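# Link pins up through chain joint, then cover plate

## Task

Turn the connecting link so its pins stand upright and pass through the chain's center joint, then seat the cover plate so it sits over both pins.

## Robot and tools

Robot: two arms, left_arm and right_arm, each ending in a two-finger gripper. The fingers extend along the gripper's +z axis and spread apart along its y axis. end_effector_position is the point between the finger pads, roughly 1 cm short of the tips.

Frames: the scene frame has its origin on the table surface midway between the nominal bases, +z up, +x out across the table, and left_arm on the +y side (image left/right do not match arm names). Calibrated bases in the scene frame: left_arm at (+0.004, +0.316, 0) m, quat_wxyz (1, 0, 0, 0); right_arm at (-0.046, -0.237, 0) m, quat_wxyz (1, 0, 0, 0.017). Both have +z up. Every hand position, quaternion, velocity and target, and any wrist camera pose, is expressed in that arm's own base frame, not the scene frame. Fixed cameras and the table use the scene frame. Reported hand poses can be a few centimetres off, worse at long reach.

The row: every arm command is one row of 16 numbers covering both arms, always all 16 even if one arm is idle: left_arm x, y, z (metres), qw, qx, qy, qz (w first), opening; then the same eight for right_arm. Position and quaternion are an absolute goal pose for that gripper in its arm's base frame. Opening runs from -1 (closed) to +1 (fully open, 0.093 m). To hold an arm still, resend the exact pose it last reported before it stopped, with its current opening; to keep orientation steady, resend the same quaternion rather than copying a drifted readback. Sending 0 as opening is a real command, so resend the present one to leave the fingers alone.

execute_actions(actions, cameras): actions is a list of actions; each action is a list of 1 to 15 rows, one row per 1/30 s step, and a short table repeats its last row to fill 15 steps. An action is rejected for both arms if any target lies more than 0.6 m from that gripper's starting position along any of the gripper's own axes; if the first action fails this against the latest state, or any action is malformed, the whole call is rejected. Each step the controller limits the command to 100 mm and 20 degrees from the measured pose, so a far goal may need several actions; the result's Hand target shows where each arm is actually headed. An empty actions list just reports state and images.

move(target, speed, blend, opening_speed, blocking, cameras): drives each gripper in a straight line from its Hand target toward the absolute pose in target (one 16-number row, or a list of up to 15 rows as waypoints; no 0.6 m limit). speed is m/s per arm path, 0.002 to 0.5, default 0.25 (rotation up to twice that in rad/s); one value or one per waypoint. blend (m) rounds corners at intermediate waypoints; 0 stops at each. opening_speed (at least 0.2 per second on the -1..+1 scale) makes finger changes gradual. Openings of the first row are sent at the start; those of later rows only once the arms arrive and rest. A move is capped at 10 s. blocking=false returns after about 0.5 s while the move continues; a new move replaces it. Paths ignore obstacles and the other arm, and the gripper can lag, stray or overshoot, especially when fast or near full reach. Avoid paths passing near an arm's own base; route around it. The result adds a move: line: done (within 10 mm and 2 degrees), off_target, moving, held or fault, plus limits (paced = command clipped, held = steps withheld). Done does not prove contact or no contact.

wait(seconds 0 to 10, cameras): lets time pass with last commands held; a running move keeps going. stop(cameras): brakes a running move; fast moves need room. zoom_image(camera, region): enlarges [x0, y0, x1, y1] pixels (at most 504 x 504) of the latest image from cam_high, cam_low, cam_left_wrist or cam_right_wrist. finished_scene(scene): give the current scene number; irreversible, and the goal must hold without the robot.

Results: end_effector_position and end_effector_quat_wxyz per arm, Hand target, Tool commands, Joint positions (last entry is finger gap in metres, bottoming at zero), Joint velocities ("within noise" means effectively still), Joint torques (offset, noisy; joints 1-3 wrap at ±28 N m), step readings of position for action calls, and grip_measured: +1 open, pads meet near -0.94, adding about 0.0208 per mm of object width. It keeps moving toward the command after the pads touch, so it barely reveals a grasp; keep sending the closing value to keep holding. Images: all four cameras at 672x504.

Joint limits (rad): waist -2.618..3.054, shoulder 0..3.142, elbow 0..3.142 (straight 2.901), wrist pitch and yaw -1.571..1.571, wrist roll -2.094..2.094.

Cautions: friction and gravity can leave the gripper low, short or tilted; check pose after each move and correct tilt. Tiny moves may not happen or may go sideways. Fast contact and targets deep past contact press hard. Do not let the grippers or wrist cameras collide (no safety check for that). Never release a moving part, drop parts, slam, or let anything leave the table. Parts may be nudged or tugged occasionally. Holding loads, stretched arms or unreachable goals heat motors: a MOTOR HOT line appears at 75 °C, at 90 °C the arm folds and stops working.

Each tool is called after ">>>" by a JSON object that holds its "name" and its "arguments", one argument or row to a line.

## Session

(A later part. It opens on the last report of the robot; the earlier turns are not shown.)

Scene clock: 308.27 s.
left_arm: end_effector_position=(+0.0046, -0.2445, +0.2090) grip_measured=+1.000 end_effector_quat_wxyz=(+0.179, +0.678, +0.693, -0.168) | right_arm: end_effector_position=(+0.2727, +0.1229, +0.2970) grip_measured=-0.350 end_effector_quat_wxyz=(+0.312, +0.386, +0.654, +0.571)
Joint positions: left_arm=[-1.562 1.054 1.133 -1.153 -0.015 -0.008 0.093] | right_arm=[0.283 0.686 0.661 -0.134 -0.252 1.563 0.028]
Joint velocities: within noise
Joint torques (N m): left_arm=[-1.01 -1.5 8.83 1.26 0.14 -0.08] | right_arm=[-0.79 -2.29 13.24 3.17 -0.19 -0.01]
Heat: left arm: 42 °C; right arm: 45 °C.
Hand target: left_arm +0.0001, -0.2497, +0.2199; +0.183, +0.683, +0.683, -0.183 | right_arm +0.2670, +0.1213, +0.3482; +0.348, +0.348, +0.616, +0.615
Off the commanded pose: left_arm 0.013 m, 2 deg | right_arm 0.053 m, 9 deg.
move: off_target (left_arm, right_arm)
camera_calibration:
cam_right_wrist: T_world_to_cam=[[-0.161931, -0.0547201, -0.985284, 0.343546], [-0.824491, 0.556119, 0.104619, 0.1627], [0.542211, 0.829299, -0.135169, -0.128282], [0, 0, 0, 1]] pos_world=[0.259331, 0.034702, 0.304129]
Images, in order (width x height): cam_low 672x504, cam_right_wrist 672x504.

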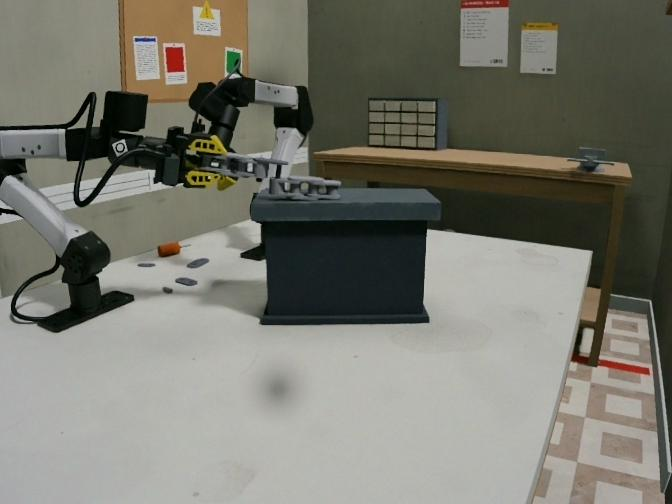

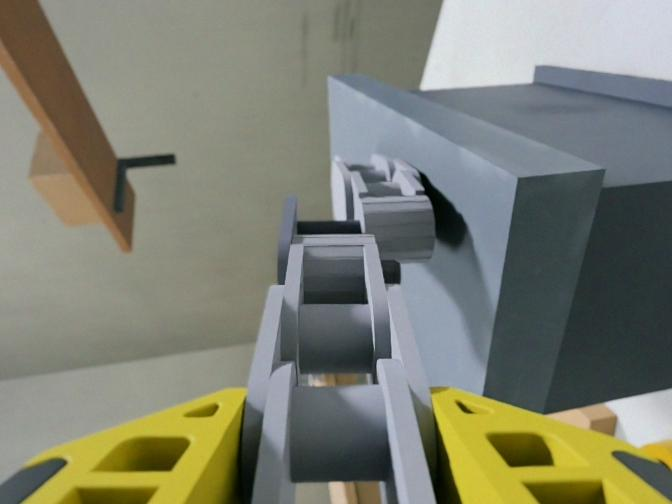

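>>> {"name": "move", "arguments": {
  "target": [
    [0.0,-0.25,0.22,0.183,0.683,0.683,-0.183,1,0.280,0.128,0.29,0.3482,0.3482,0.6154,0.6154,-0.65],
    [0.0,-0.25,0.22,0.183,0.683,0.683,-0.183,1,0.282,0.129,0.252,0.3482,0.3482,0.6154,0.6154,-0.65]
  ],
  "speed": 0.06,
  "cameras": ["cam_low","cam_right_wrist"]
}}

>>> {"name": "zoom_image", "arguments": {
  "camera": "cam_low",
  "region": [180, 140, 360, 250]
}}

Scene clock: 446.60 s.
left_arm: end_effector_position=(+0.0046, -0.2445, +0.2090) grip_measured=+1.000 end_effector_quat_wxyz=(+0.179, +0.678, +0.692, -0.168) | right_arm: end_effector_position=(+0.2817, +0.1280, +0.2483) grip_measured=-0.350 end_effector_quat_wxyz=(+0.344, +0.351, +0.623, +0.608)
Joint positions: left_arm=[-1.562 1.054 1.133 -1.153 -0.015 -0.008 0.093] | right_arm=[0.29 0.707 0.343 0.34 -0.253 1.563 0.028]
Joint velocities: within noise
Joint torques (N m): left_arm=[-0.99 -1.48 8.81 1.25 0.14 -0.08] | right_arm=[0.27 -0.09 7.57 2.57 0.07 0.02]
Heat: left arm: 44 °C; right arm: 58 °C.
Hand target: left_arm +0.0001, -0.2497, +0.2199; +0.183, +0.683, +0.683, -0.183 | right_arm +0.2819, +0.1289, +0.2521; +0.348, +0.348, +0.616, +0.615
Off the commanded pose: left_arm 0.013 m, 2 deg | right_arm 0.004 m, 1 deg.
move: off_target (left_arm)
camera_calibration:
cam_right_wrist: T_world_to_cam=[[-0.0325482, -0.0174273, -0.999318, 0.259591], [-0.837076, 0.5468, 0.0177282, 0.198681], [0.546118, 0.837082, -0.0323853, -0.171609], [0, 0, 0, 1]] pos_world=[0.268479, 0.0395362, 0.250334]
Images, in order (width x height): cam_low 672x504, cam_right_wrist 672x504.

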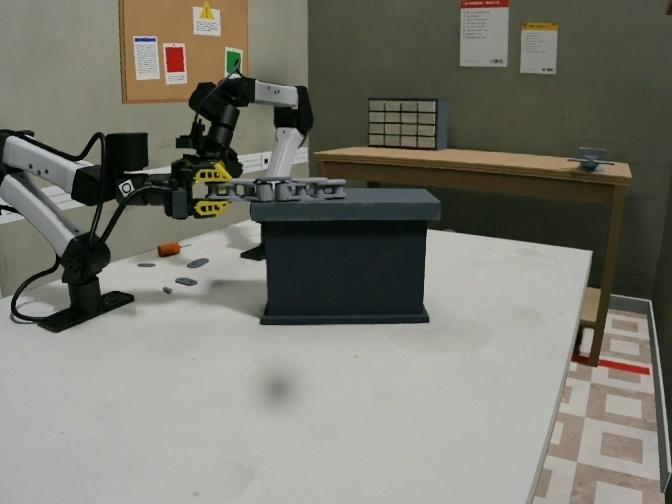

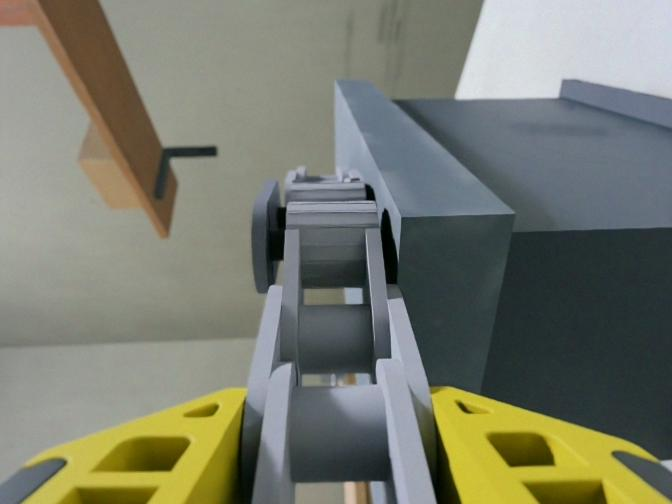

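Scaled by 2.800 from the camera's 672x504 image, which has a finer 960x720 frame.

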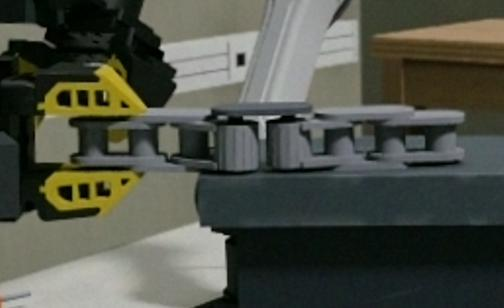

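>>> {"name": "move", "arguments": {
  "target": [0.0,-0.25,0.22,0.183,0.683,0.683,-0.183,1,0.308,0.1446,0.248,0.3482,0.3482,0.6154,0.6154,-0.65],
  "speed": 0.05,
  "cameras": ["cam_high","cam_low","cam_right_wrist"]
}}

>>> {"name": "zoom_image", "arguments": {
  "camera": "cam_low",
  "region": [180, 140, 360, 250]
}}

Scene clock: 456.17 s.
left_arm: end_effector_position=(+0.0046, -0.2445, +0.2090) grip_measured=+1.000 end_effector_quat_wxyz=(+0.179, +0.678, +0.692, -0.168) | right_arm: end_effector_position=(+0.3055, +0.1434, +0.2457) grip_measured=-0.350 end_effector_quat_wxyz=(+0.349, +0.343, +0.617, +0.616)
Joint positions: left_arm=[-1.562 1.054 1.133 -1.153 -0.015 -0.008 0.093] | right_arm=[0.332 0.902 0.358 0.547 -0.215 1.563 0.028]
Joint velocities: within noise
Joint torques (N m): left_arm=[-0.99 -1.47 8.83 1.27 0.14 -0.08] | right_arm=[0.27 -0.5 9.36 2.17 0.14 0]
Heat: left arm: 44 °C; right arm: 56 °C.
Hand target: left_arm +0.0001, -0.2497, +0.2199; +0.183, +0.683, +0.683, -0.183 | right_arm +0.3079, +0.1445, +0.2480; +0.348, +0.348, +0.615, +0.615
Off the commanded pose: left_arm 0.013 m, 2 deg | right_arm 0.004 m, 1 deg.
move: off_target (left_arm)
camera_calibration:
cam_right_wrist: T_world_to_cam=[[-0.00768155, -0.00995964, -0.999921, 0.249456], [-0.839802, 0.542891, 0.00104407, 0.215653], [0.542838, 0.839744, -0.0125344, -0.201808], [0, 0, 0, 1]] pos_world=[0.292571, 0.0548755, 0.246681]
Images, in order (width x height): cam_high 672x504, cam_low 672x504, cam_right_wrist 672x504.

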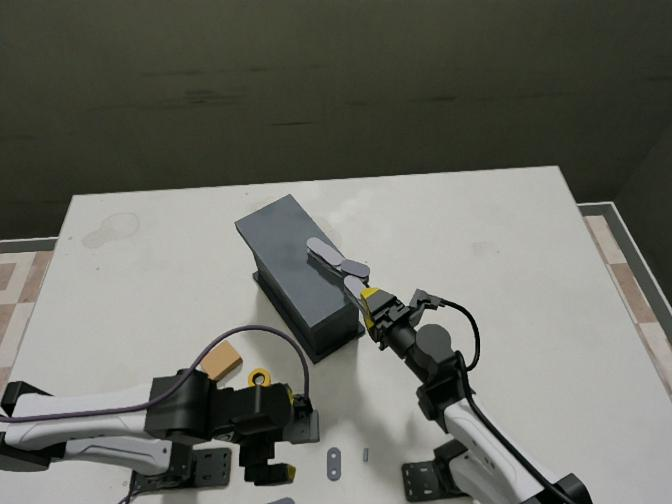

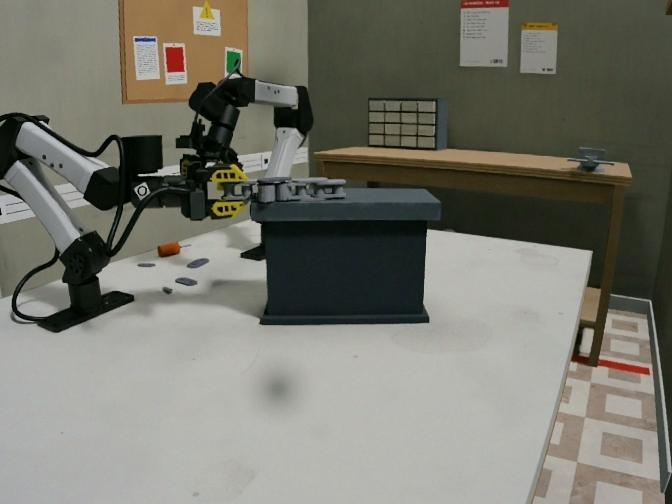

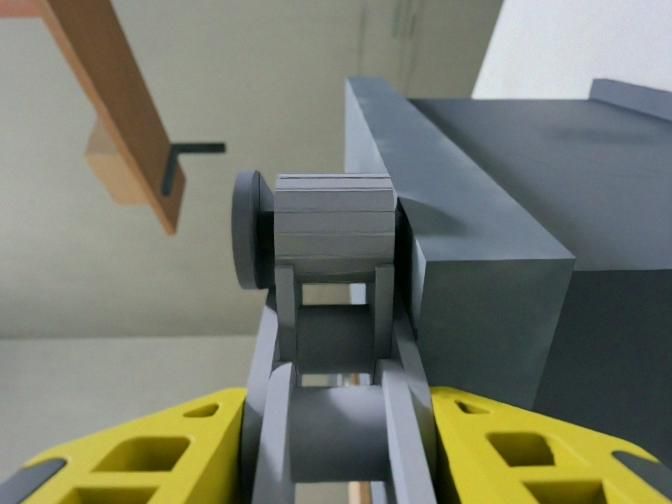

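Scaled by 2.800 from the camera's 672x504 image, which has a finer 960x720 frame.

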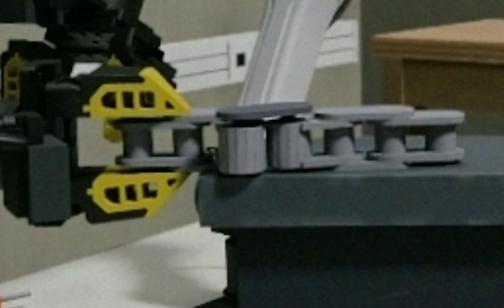

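>>> {"name": "move", "arguments": {
  "target": [0.0,-0.25,0.22,0.183,0.683,0.683,-0.183,1,0.282,0.129,0.248,0.3482,0.3482,0.6154,0.6154,-0.65],
  "speed": 0.05,
  "cameras": ["cam_high","cam_low","cam_right_wrist"]
}}

>>> {"name": "zoom_image", "arguments": {
  "camera": "cam_low",
  "region": [180, 140, 360, 250]
}}

>>> {"name": "zoom_image", "arguments": {
  "camera": "cam_high",
  "region": [280, 210, 420, 350]
}}

Scene clock: 520.63 s.
left_arm: end_effector_position=(+0.0046, -0.2445, +0.2090) grip_measured=+1.000 end_effector_quat_wxyz=(+0.179, +0.678, +0.692, -0.168) | right_arm: end_effector_position=(+0.2838, +0.1296, +0.2473) grip_measured=-0.350 end_effector_quat_wxyz=(+0.352, +0.349, +0.617, +0.612)
Joint positions: left_arm=[-1.562 1.054 1.133 -1.153 -0.015 -0.008 0.093] | right_arm=[0.306 0.727 0.325 0.398 -0.229 1.563 0.028]
Joint velocities: within noise
Joint torques (N m): left_arm=[-1.01 -1.48 8.8 1.25 0.14 -0.08] | right_arm=[-0.99 -1.52 7.8 2.17 -0.16 -0.02]
Heat: left arm: 45 °C; right arm: 53 °C.
Hand target: left_arm +0.0001, -0.2497, +0.2199; +0.183, +0.683, +0.683, -0.183 | right_arm +0.2820, +0.1290, +0.2481; +0.348, +0.348, +0.615, +0.615
Off the commanded pose: left_arm 0.013 m, 2 deg | right_arm 0.002 m, 1 deg.
move: off_target (left_arm)
camera_calibration:
cam_right_wrist: T_world_to_cam=[[-0.0139835, -0.0118423, -0.999832, 0.252758], [-0.832672, 0.553744, 0.00508692, 0.200565], [0.553591, 0.832603, -0.0176041, -0.179294], [0, 0, 0, 1]] pos_world=[0.269795, 0.0412124, 0.248539]
Images, in order (width x height): cam_high 672x504, cam_low 672x504, cam_right_wrist 672x504.

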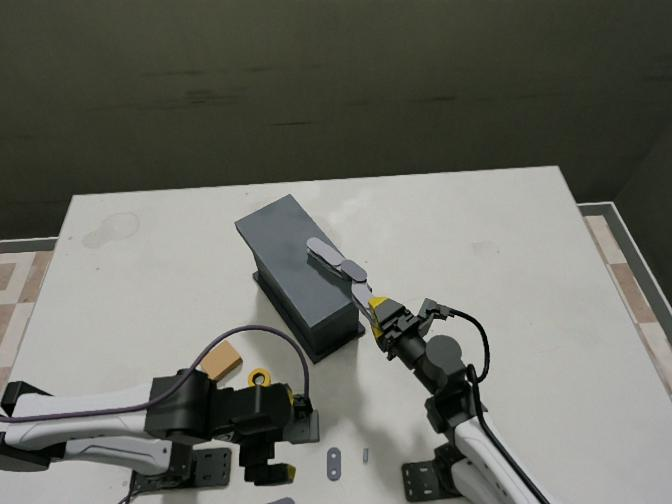

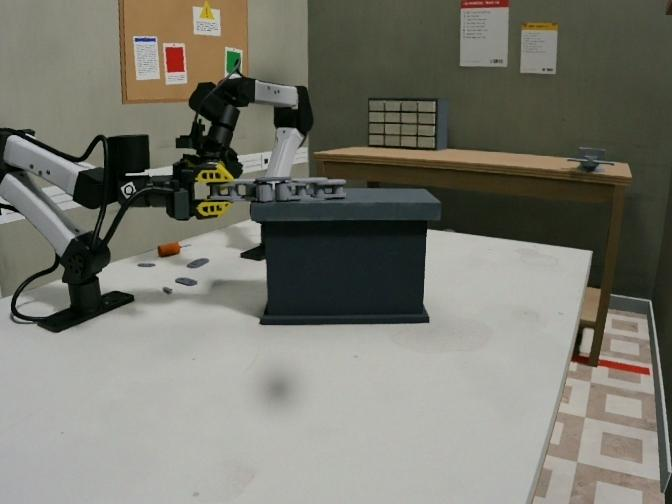

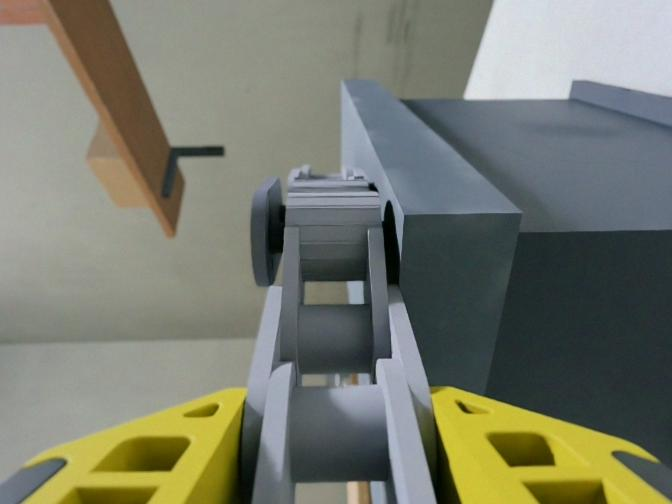

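Scaled by 2.800 from the camera's 672x504 image, which has a finer 960x720 frame.

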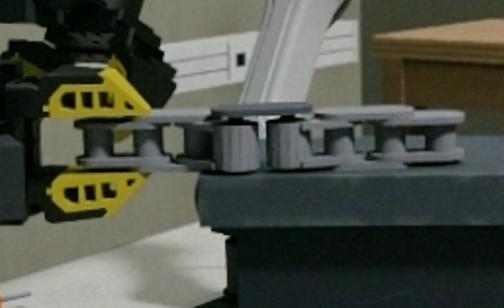

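Scaled by 3.600 from the camera's 672x504 image, which has a finer 960x720 frame.

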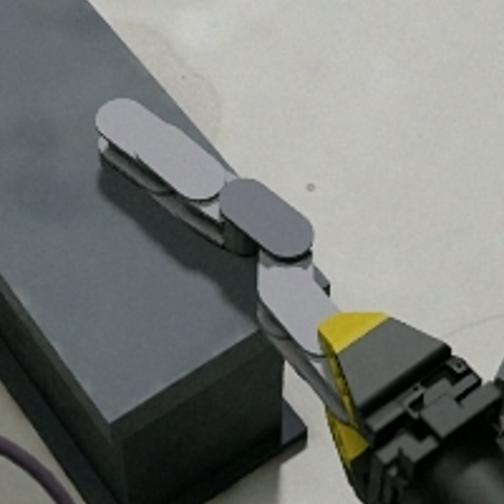

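>>> {"name": "move", "arguments": {
  "target": [0.0,-0.25,0.22,0.183,0.683,0.683,-0.183,1,0.272,0.1245,0.248,0.3482,0.3482,0.6154,0.6154,-0.65],
  "speed": 0.05,
  "cameras": ["cam_high","cam_low","cam_right_wrist"]
}}

>>> {"name": "zoom_image", "arguments": {
  "camera": "cam_high",
  "region": [280, 210, 420, 350]
}}

Scene clock: 530.47 s.
left_arm: end_effector_position=(+0.0046, -0.2445, +0.2090) grip_measured=+1.000 end_effector_quat_wxyz=(+0.179, +0.678, +0.692, -0.169) | right_arm: end_effector_position=(+0.2740, +0.1250, +0.2471) grip_measured=-0.350 end_effector_quat_wxyz=(+0.351, +0.350, +0.617, +0.611)
Joint positions: left_arm=[-1.562 1.054 1.133 -1.153 -0.015 -0.008 0.093] | right_arm=[0.296 0.65 0.312 0.331 -0.238 1.563 0.028]
Joint velocities: within noise
Joint torques (N m): left_arm=[-0.99 -1.48 8.81 1.26 0.14 -0.08] | right_arm=[-0.8 -1.16 7.76 2.28 -0.17 -0.01]
Heat: left arm: 45 °C; right arm: 52 °C.
Hand target: left_arm +0.0001, -0.2497, +0.2199; +0.183, +0.683, +0.683, -0.183 | right_arm +0.2720, +0.1246, +0.2479; +0.348, +0.348, +0.616, +0.615
Off the commanded pose: left_arm 0.013 m, 2 deg | right_arm 0.002 m, 1 deg.
move: off_target (left_arm)
camera_calibration:
cam_right_wrist: T_world_to_cam=[[-0.0161925, -0.0124634, -0.999791, 0.253109], [-0.832236, 0.554383, 0.00656786, 0.194366], [0.554185, 0.832169, -0.0193494, -0.169654], [0, 0, 0, 1]] pos_world=[0.259877, 0.0365822, 0.248497]
Images, in order (width x height): cam_high 672x504, cam_low 672x504, cam_right_wrist 672x504.

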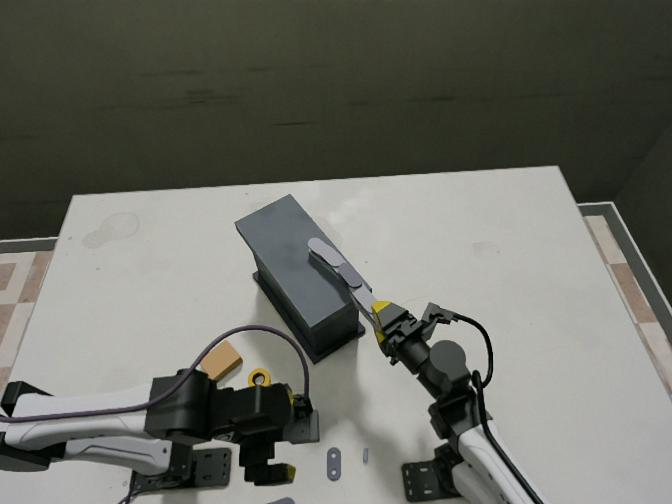

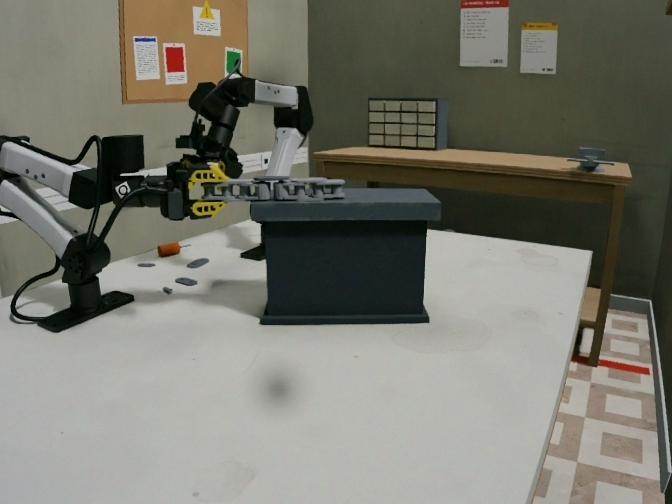

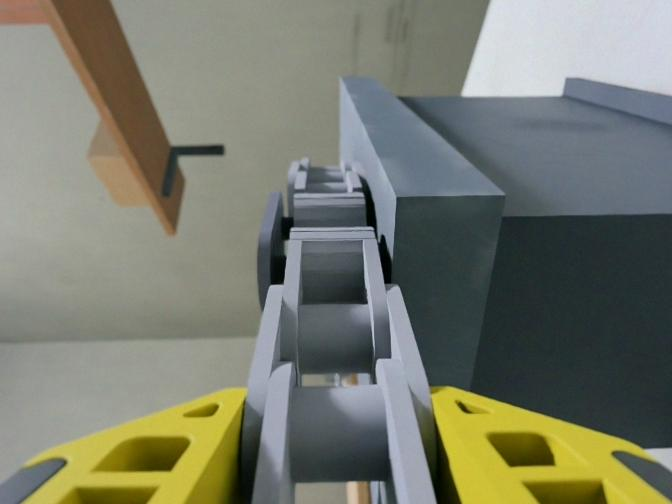

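Scaled by 3.600 from the camera's 672x504 image, which has a finer 960x720 frame.

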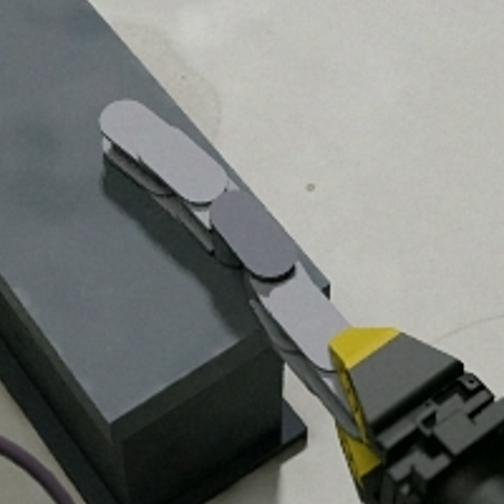

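>>> {"name": "move", "arguments": {
  "target": [
    [0.0,-0.25,0.22,0.183,0.683,0.683,-0.183,1,0.2735,0.1248,0.246,0.3482,0.3482,0.6154,0.6154,1],
    [0.0,-0.25,0.22,0.183,0.683,0.683,-0.183,1,0.185,0.072,0.25,0.3482,0.3482,0.6154,0.6154,1],
    [0.0,-0.25,0.22,0.183,0.683,0.683,-0.183,1,0.21,0.09,0.33,0.6814,-0.1889,0.6814,0.1889,1],
    [0.0,-0.25,0.22,0.183,0.683,0.683,-0.183,1,0.29,0.135,0.32,0.2494,-0.2581,0.9308,0.0692,1]
  ],
  "speed": [0.1,0.1,0.2,0.2],
  "opening_speed": 1.0
}}

>>> {"name": "zoom_image", "arguments": {
  "camera": "cam_low",
  "region": [180, 140, 360, 250]
}}

Scene clock: 555.30 s.
left_arm: end_effector_position=(+0.0046, -0.2445, +0.2090) grip_measured=+1.000 end_effector_quat_wxyz=(+0.179, +0.678, +0.692, -0.169) | right_arm: end_effector_position=(+0.2919, +0.1352, +0.3202) grip_measured=+1.000 end_effector_quat_wxyz=(+0.256, -0.257, +0.929, +0.074)
Joint positions: left_arm=[-1.562 1.054 1.133 -1.153 -0.015 -0.008 0.093] | right_arm=[0.391 1.483 1.889 -1.442 -0.082 -0.126 0.093]
Joint velocities: within noise
Joint torques (N m): left_arm=[-1.01 -1.48 8.81 1.26 0.14 -0.08] | right_arm=[0.36 -3.93 7.54 1.22 0.02 -0.01]
Heat: left arm: 45 °C; right arm: 52 °C.
Hand target: left_arm +0.0001, -0.2497, +0.2199; +0.183, +0.683, +0.683, -0.183 | right_arm +0.2901, +0.1350, +0.3200; +0.250, -0.258, +0.931, +0.069
Off the commanded pose: left_arm 0.013 m, 2 deg | right_arm 0.002 m, 1 deg.
move: off_target (left_arm)
camera_calibration:
cam_left_wrist: T_world_to_cam=[[-0.999498, -0.0311914, 0.00553243, -0.00295692], [-0.0315379, 0.996201, -0.0811767, 0.300546], [-0.00297939, -0.0813104, -0.996684, 0.269827], [0, 0, 0, 1]] pos_world=[0.00732706, -0.277556, 0.293346]
cam_right_wrist: T_world_to_cam=[[0.506255, -0.862374, 0.00425469, -0.032527], [-0.858651, -0.504515, -0.0904619, 0.385123], [0.0801585, 0.0421435, -0.995891, 0.371155], [0, 0, 0, 1]] pos_world=[0.317402, 0.150608, 0.404607]

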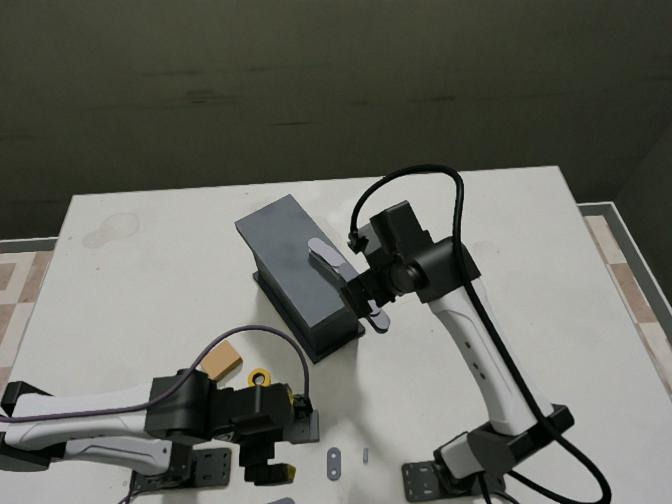

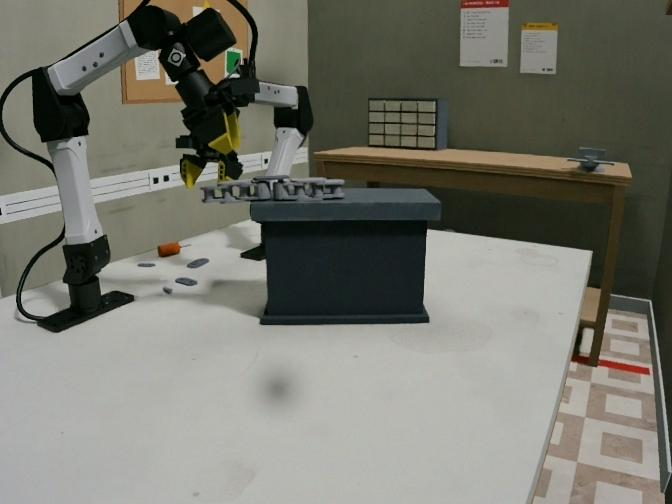

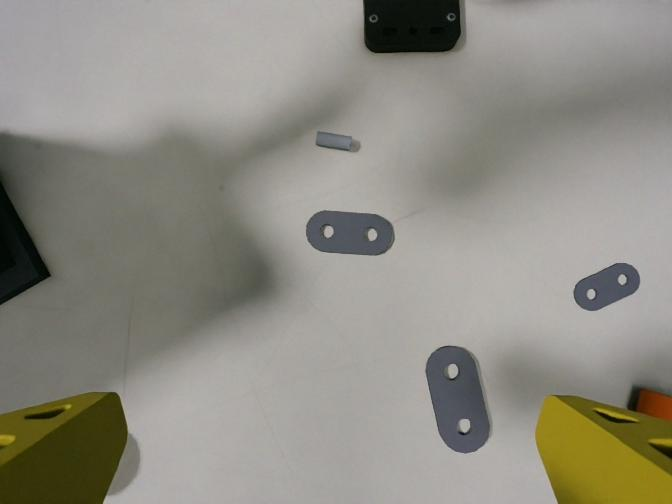

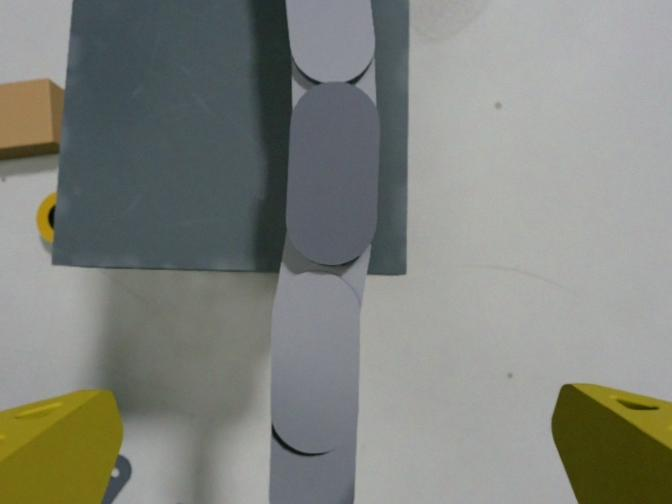

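Scaled by 2.800 from the camera's 672x504 image, which has a finer 960x720 frame.

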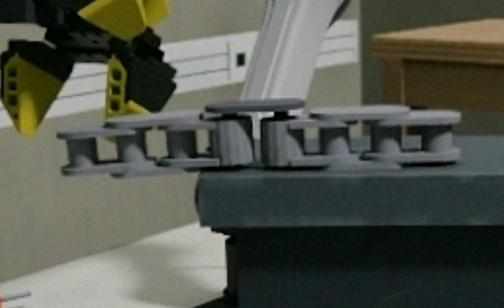

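>>> {"name": "move", "arguments": {
  "target": [
    [0.0,-0.25,0.22,0.183,0.683,0.683,-0.183,1,0.311,0.151,0.29,0.2505,-0.2419,0.9351,0.0648,1],
    [0.0,-0.25,0.22,0.183,0.683,0.683,-0.183,1,0.311,0.1515,0.246,0.2505,-0.2419,0.9351,0.0648,1]
  ],
  "speed": [0.15,0.08]
}}

>>> {"name": "zoom_image", "arguments": {
  "camera": "cam_low",
  "region": [180, 120, 360, 250]
}}

Scene clock: 572.90 s.
left_arm: end_effector_position=(+0.0046, -0.2445, +0.2090) grip_measured=+1.000 end_effector_quat_wxyz=(+0.179, +0.678, +0.692, -0.169) | right_arm: end_effector_position=(+0.3129, +0.1514, +0.2424) grip_measured=+1.000 end_effector_quat_wxyz=(+0.241, -0.244, +0.937, +0.067)
Joint positions: left_arm=[-1.562 1.054 1.133 -1.153 -0.015 -0.008 0.093] | right_arm=[0.428 1.461 1.538 -1.145 -0.046 -0.068 0.093]
Joint velocities: within noise
Joint torques (N m): left_arm=[-1.01 -1.5 8.84 1.26 0.14 -0.08] | right_arm=[0.25 -7.28 6.15 1.54 0.05 0.07]
Heat: left arm: 45 °C; right arm: 51 °C.
Hand target: left_arm +0.0001, -0.2497, +0.2199; +0.183, +0.683, +0.683, -0.183 | right_arm +0.3110, +0.1515, +0.2460; +0.250, -0.242, +0.935, +0.065
Off the commanded pose: left_arm 0.013 m, 2 deg | right_arm 0.004 m, 1 deg.
move: off_target (left_arm)
camera_calibration:
cam_left_wrist: T_world_to_cam=[[-0.999498, -0.0311914, 0.00553243, -0.00295692], [-0.0315379, 0.996201, -0.0811767, 0.300546], [-0.00297939, -0.0813104, -0.996684, 0.269827], [0, 0, 0, 1]] pos_world=[0.00732706, -0.277556, 0.293346]
cam_right_wrist: T_world_to_cam=[[0.480165, -0.877172, 0.00348057, -0.018219], [-0.875733, -0.479597, -0.0554809, 0.397379], [0.0503355, 0.0235919, -0.998454, 0.304119], [0, 0, 0, 1]] pos_world=[0.341438, 0.167426, 0.325759]

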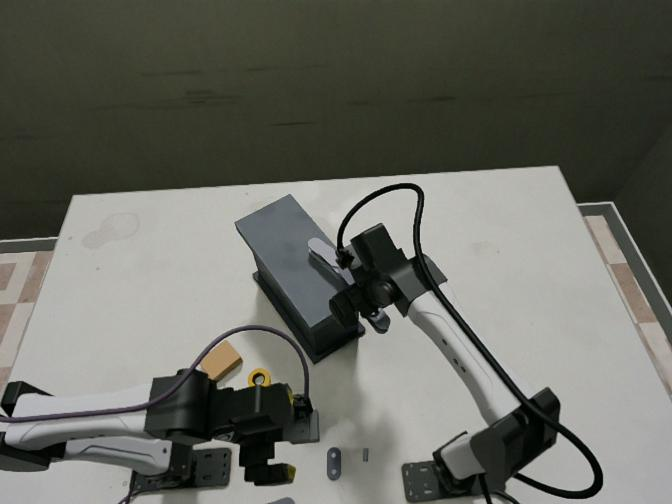

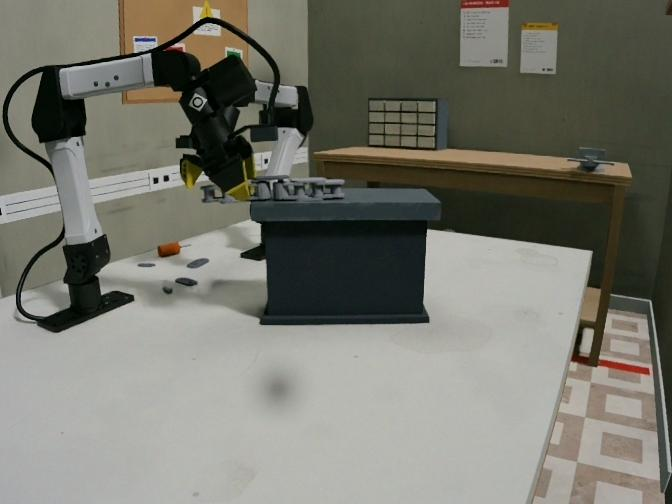

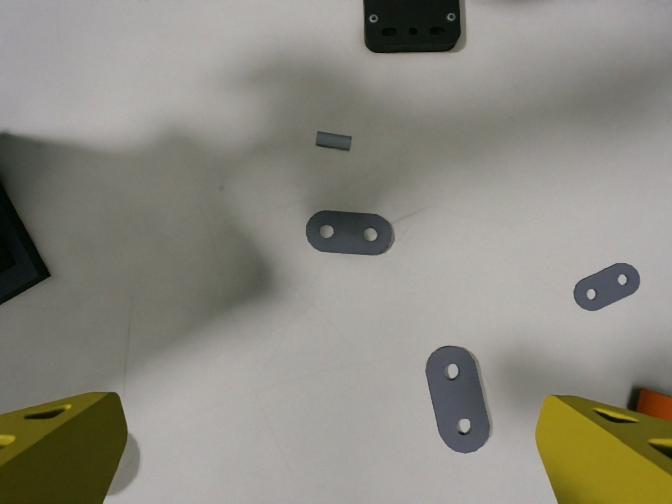

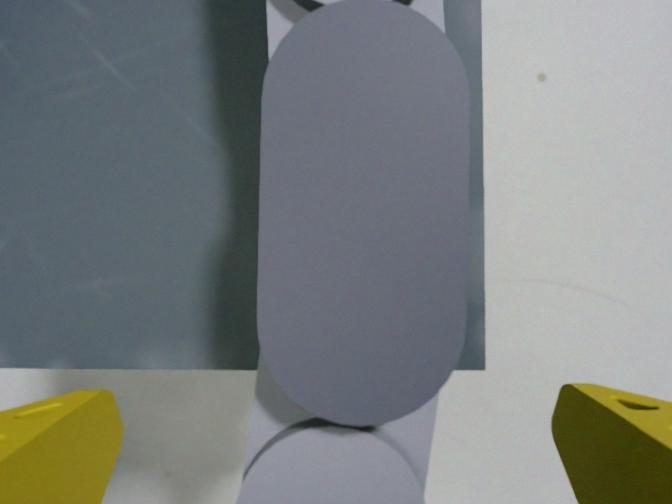

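Scaled by 2.800 from the camera's 672x504 image, which has a finer 960x720 frame.

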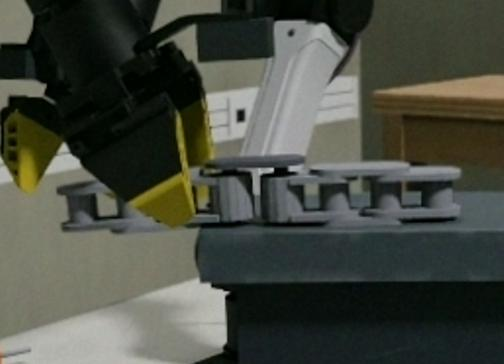

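>>> {"name": "move", "arguments": {
  "target": [
    [0.0,-0.25,0.22,0.183,0.683,0.683,-0.183,1,0.311,0.1515,0.248,0.2505,-0.2419,0.9351,0.0648,-0.55]
  ],
  "speed": 0.1,
  "opening_speed": 0.8
}}

>>> {"name": "zoom_image", "arguments": {
  "camera": "cam_low",
  "region": [180, 120, 360, 250]
}}

Scene clock: 581.00 s.
left_arm: end_effector_position=(+0.0046, -0.2445, +0.2090) grip_measured=+1.000 end_effector_quat_wxyz=(+0.179, +0.678, +0.692, -0.169) | right_arm: end_effector_position=(+0.3131, +0.1516, +0.2426) grip_measured=-0.458 end_effector_quat_wxyz=(+0.241, -0.243, +0.937, +0.067)
Joint positions: left_arm=[-1.562 1.054 1.133 -1.153 -0.015 -0.008 0.093] | right_arm=[0.429 1.461 1.538 -1.144 -0.046 -0.068 0.023]
Joint velocities: within noise
Joint torques (N m): left_arm=[-0.98 -1.5 8.84 1.26 0.14 -0.08] | right_arm=[0.31 -7.3 6.91 1.47 0.09 0.05]
Heat: left arm: 45 °C; right arm: 50 °C.
Hand target: left_arm +0.0001, -0.2497, +0.2199; +0.183, +0.683, +0.683, -0.183 | right_arm +0.3111, +0.1515, +0.2480; +0.250, -0.242, +0.935, +0.065
Off the commanded pose: left_arm 0.013 m, 2 deg | right_arm 0.006 m, 1 deg.
move: off_target (left_arm)
camera_calibration:
cam_left_wrist: T_world_to_cam=[[-0.999498, -0.0311914, 0.00553243, -0.00295692], [-0.0315379, 0.996201, -0.0811767, 0.300546], [-0.00297939, -0.0813104, -0.996684, 0.269827], [0, 0, 0, 1]] pos_world=[0.00732706, -0.277556, 0.293346]
cam_right_wrist: T_world_to_cam=[[0.479749, -0.877399, 0.00352662, -0.0180151], [-0.875903, -0.479158, -0.0565881, 0.397886], [0.0513401, 0.0240591, -0.998391, 0.303836], [0, 0, 0, 1]] pos_world=[0.341553, 0.167534, 0.325926]

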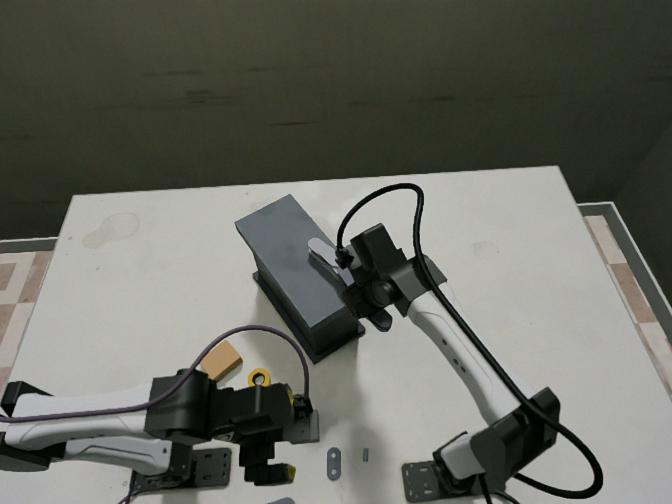

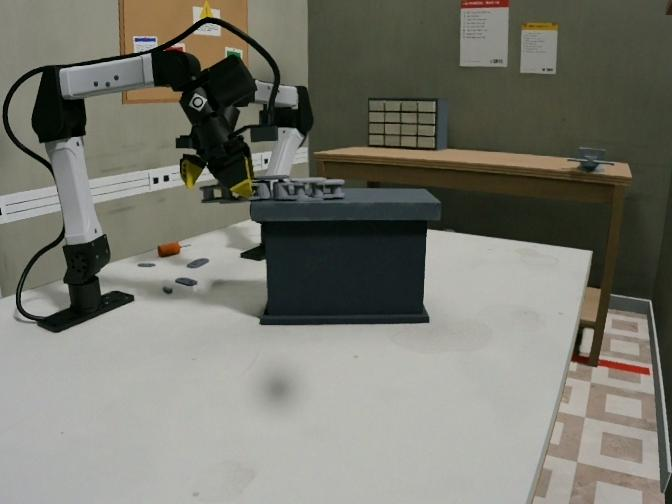

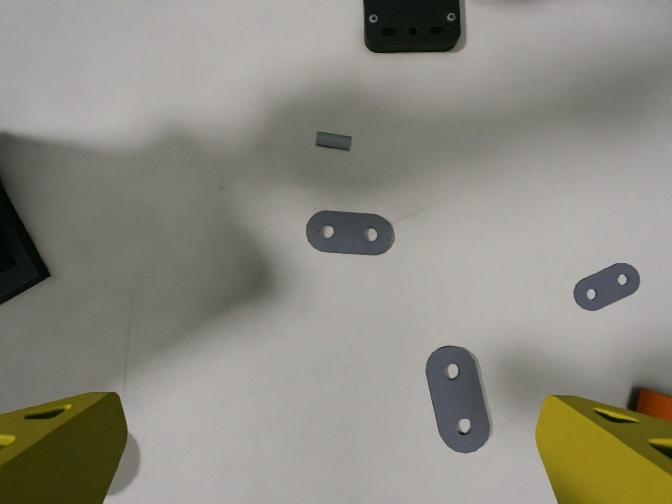

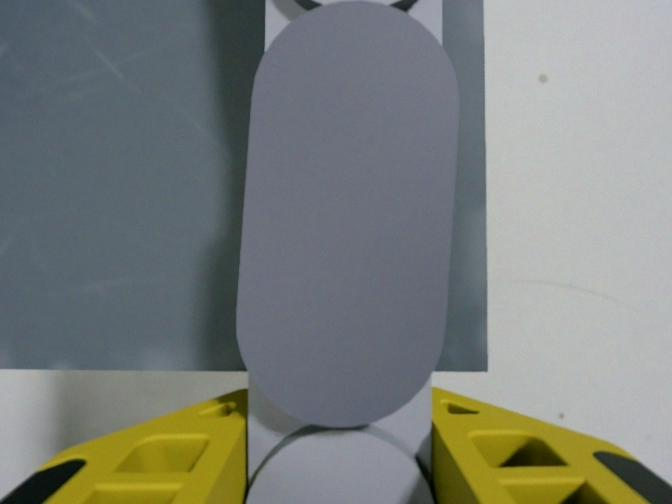

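Scaled by 2.800 from the camera's 672x504 image, which has a finer 960x720 frame.

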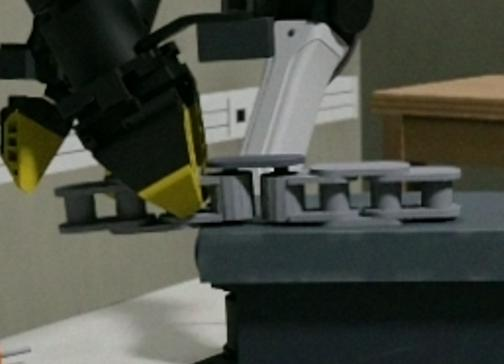

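>>> {"name": "move", "arguments": {
  "target": [
    [0.0,-0.25,0.22,0.183,0.683,0.683,-0.183,1,0.308,0.149,0.31,0.2505,-0.2419,0.9351,0.0648,-0.6]
  ],
  "speed": 0.08
}}

>>> {"name": "zoom_image", "arguments": {
  "camera": "cam_low",
  "region": [180, 120, 360, 250]
}}

Scene clock: 614.77 s.
left_arm: end_effector_position=(+0.0046, -0.2445, +0.2090) grip_measured=+1.000 end_effector_quat_wxyz=(+0.179, +0.678, +0.692, -0.169) | right_arm: end_effector_position=(+0.3022, +0.1465, +0.2961) grip_measured=-0.458 end_effector_quat_wxyz=(+0.225, -0.244, +0.941, +0.063)
Joint positions: left_arm=[-1.562 1.054 1.133 -1.153 -0.015 -0.008 0.093] | right_arm=[0.429 1.545 1.868 -1.426 -0.045 -0.068 0.023]
Joint velocities: within noise
Joint torques (N m): left_arm=[-0.98 -1.48 8.81 1.26 0.14 -0.08] | right_arm=[0.09 -5.97 9.77 1.57 0.06 0.03]
Heat: left arm: 46 °C; right arm: 48 °C.
Hand target: left_arm +0.0001, -0.2497, +0.2199; +0.183, +0.683, +0.683, -0.183 | right_arm +0.3075, +0.1487, +0.3099; +0.250, -0.242, +0.935, +0.065
Off the commanded pose: left_arm 0.013 m, 2 deg | right_arm 0.015 m, 3 deg.
move: off_target (left_arm, right_arm)
camera_calibration:
cam_left_wrist: T_world_to_cam=[[-0.999498, -0.0311914, 0.00553243, -0.00295692], [-0.0315379, 0.996201, -0.0811767, 0.300546], [-0.00297939, -0.0813104, -0.996684, 0.269827], [0, 0, 0, 1]] pos_world=[0.00732706, -0.277556, 0.293346]
cam_right_wrist: T_world_to_cam=[[0.479519, -0.87753, 0.00166642, -0.0168311], [-0.877318, -0.479443, -0.0211821, 0.378901], [0.0193869, 0.00869523, -0.999774, 0.370301], [0, 0, 0, 1]] pos_world=[0.333308, 0.163672, 0.378272]

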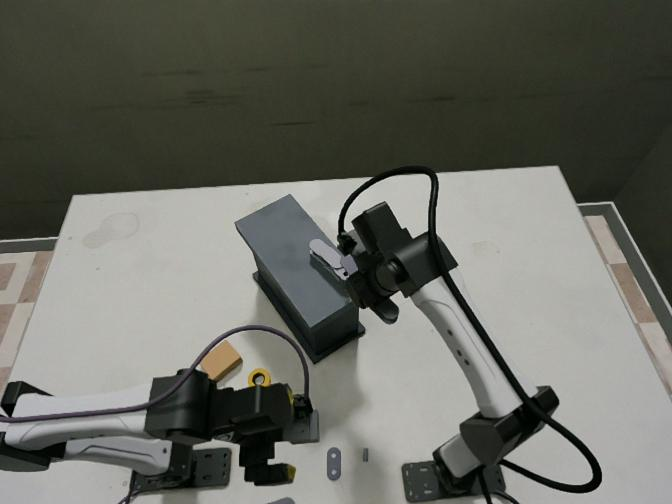

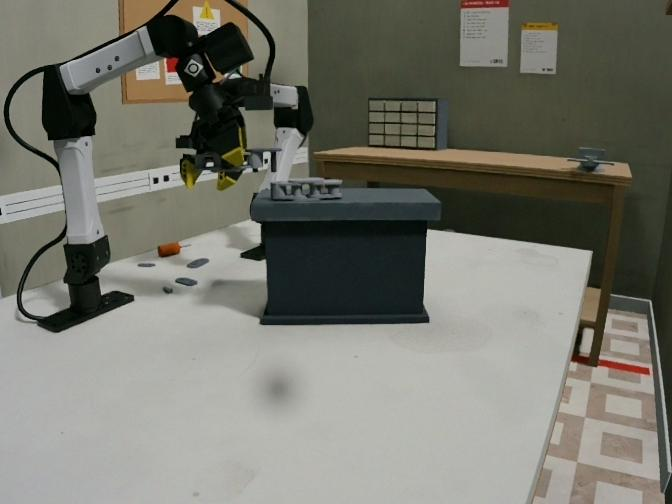

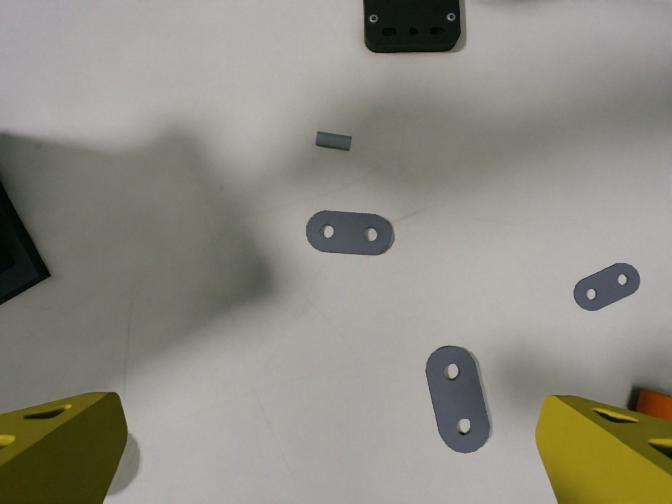

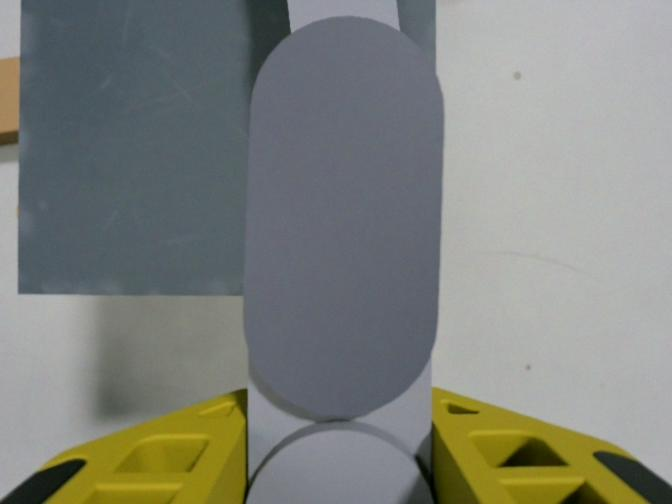

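Scaled by 2.800 from the camera's 672x504 image, which has a finer 960x720 frame.

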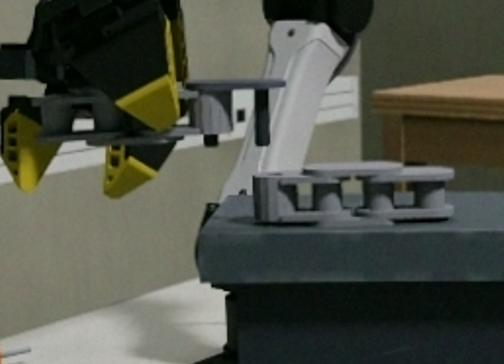

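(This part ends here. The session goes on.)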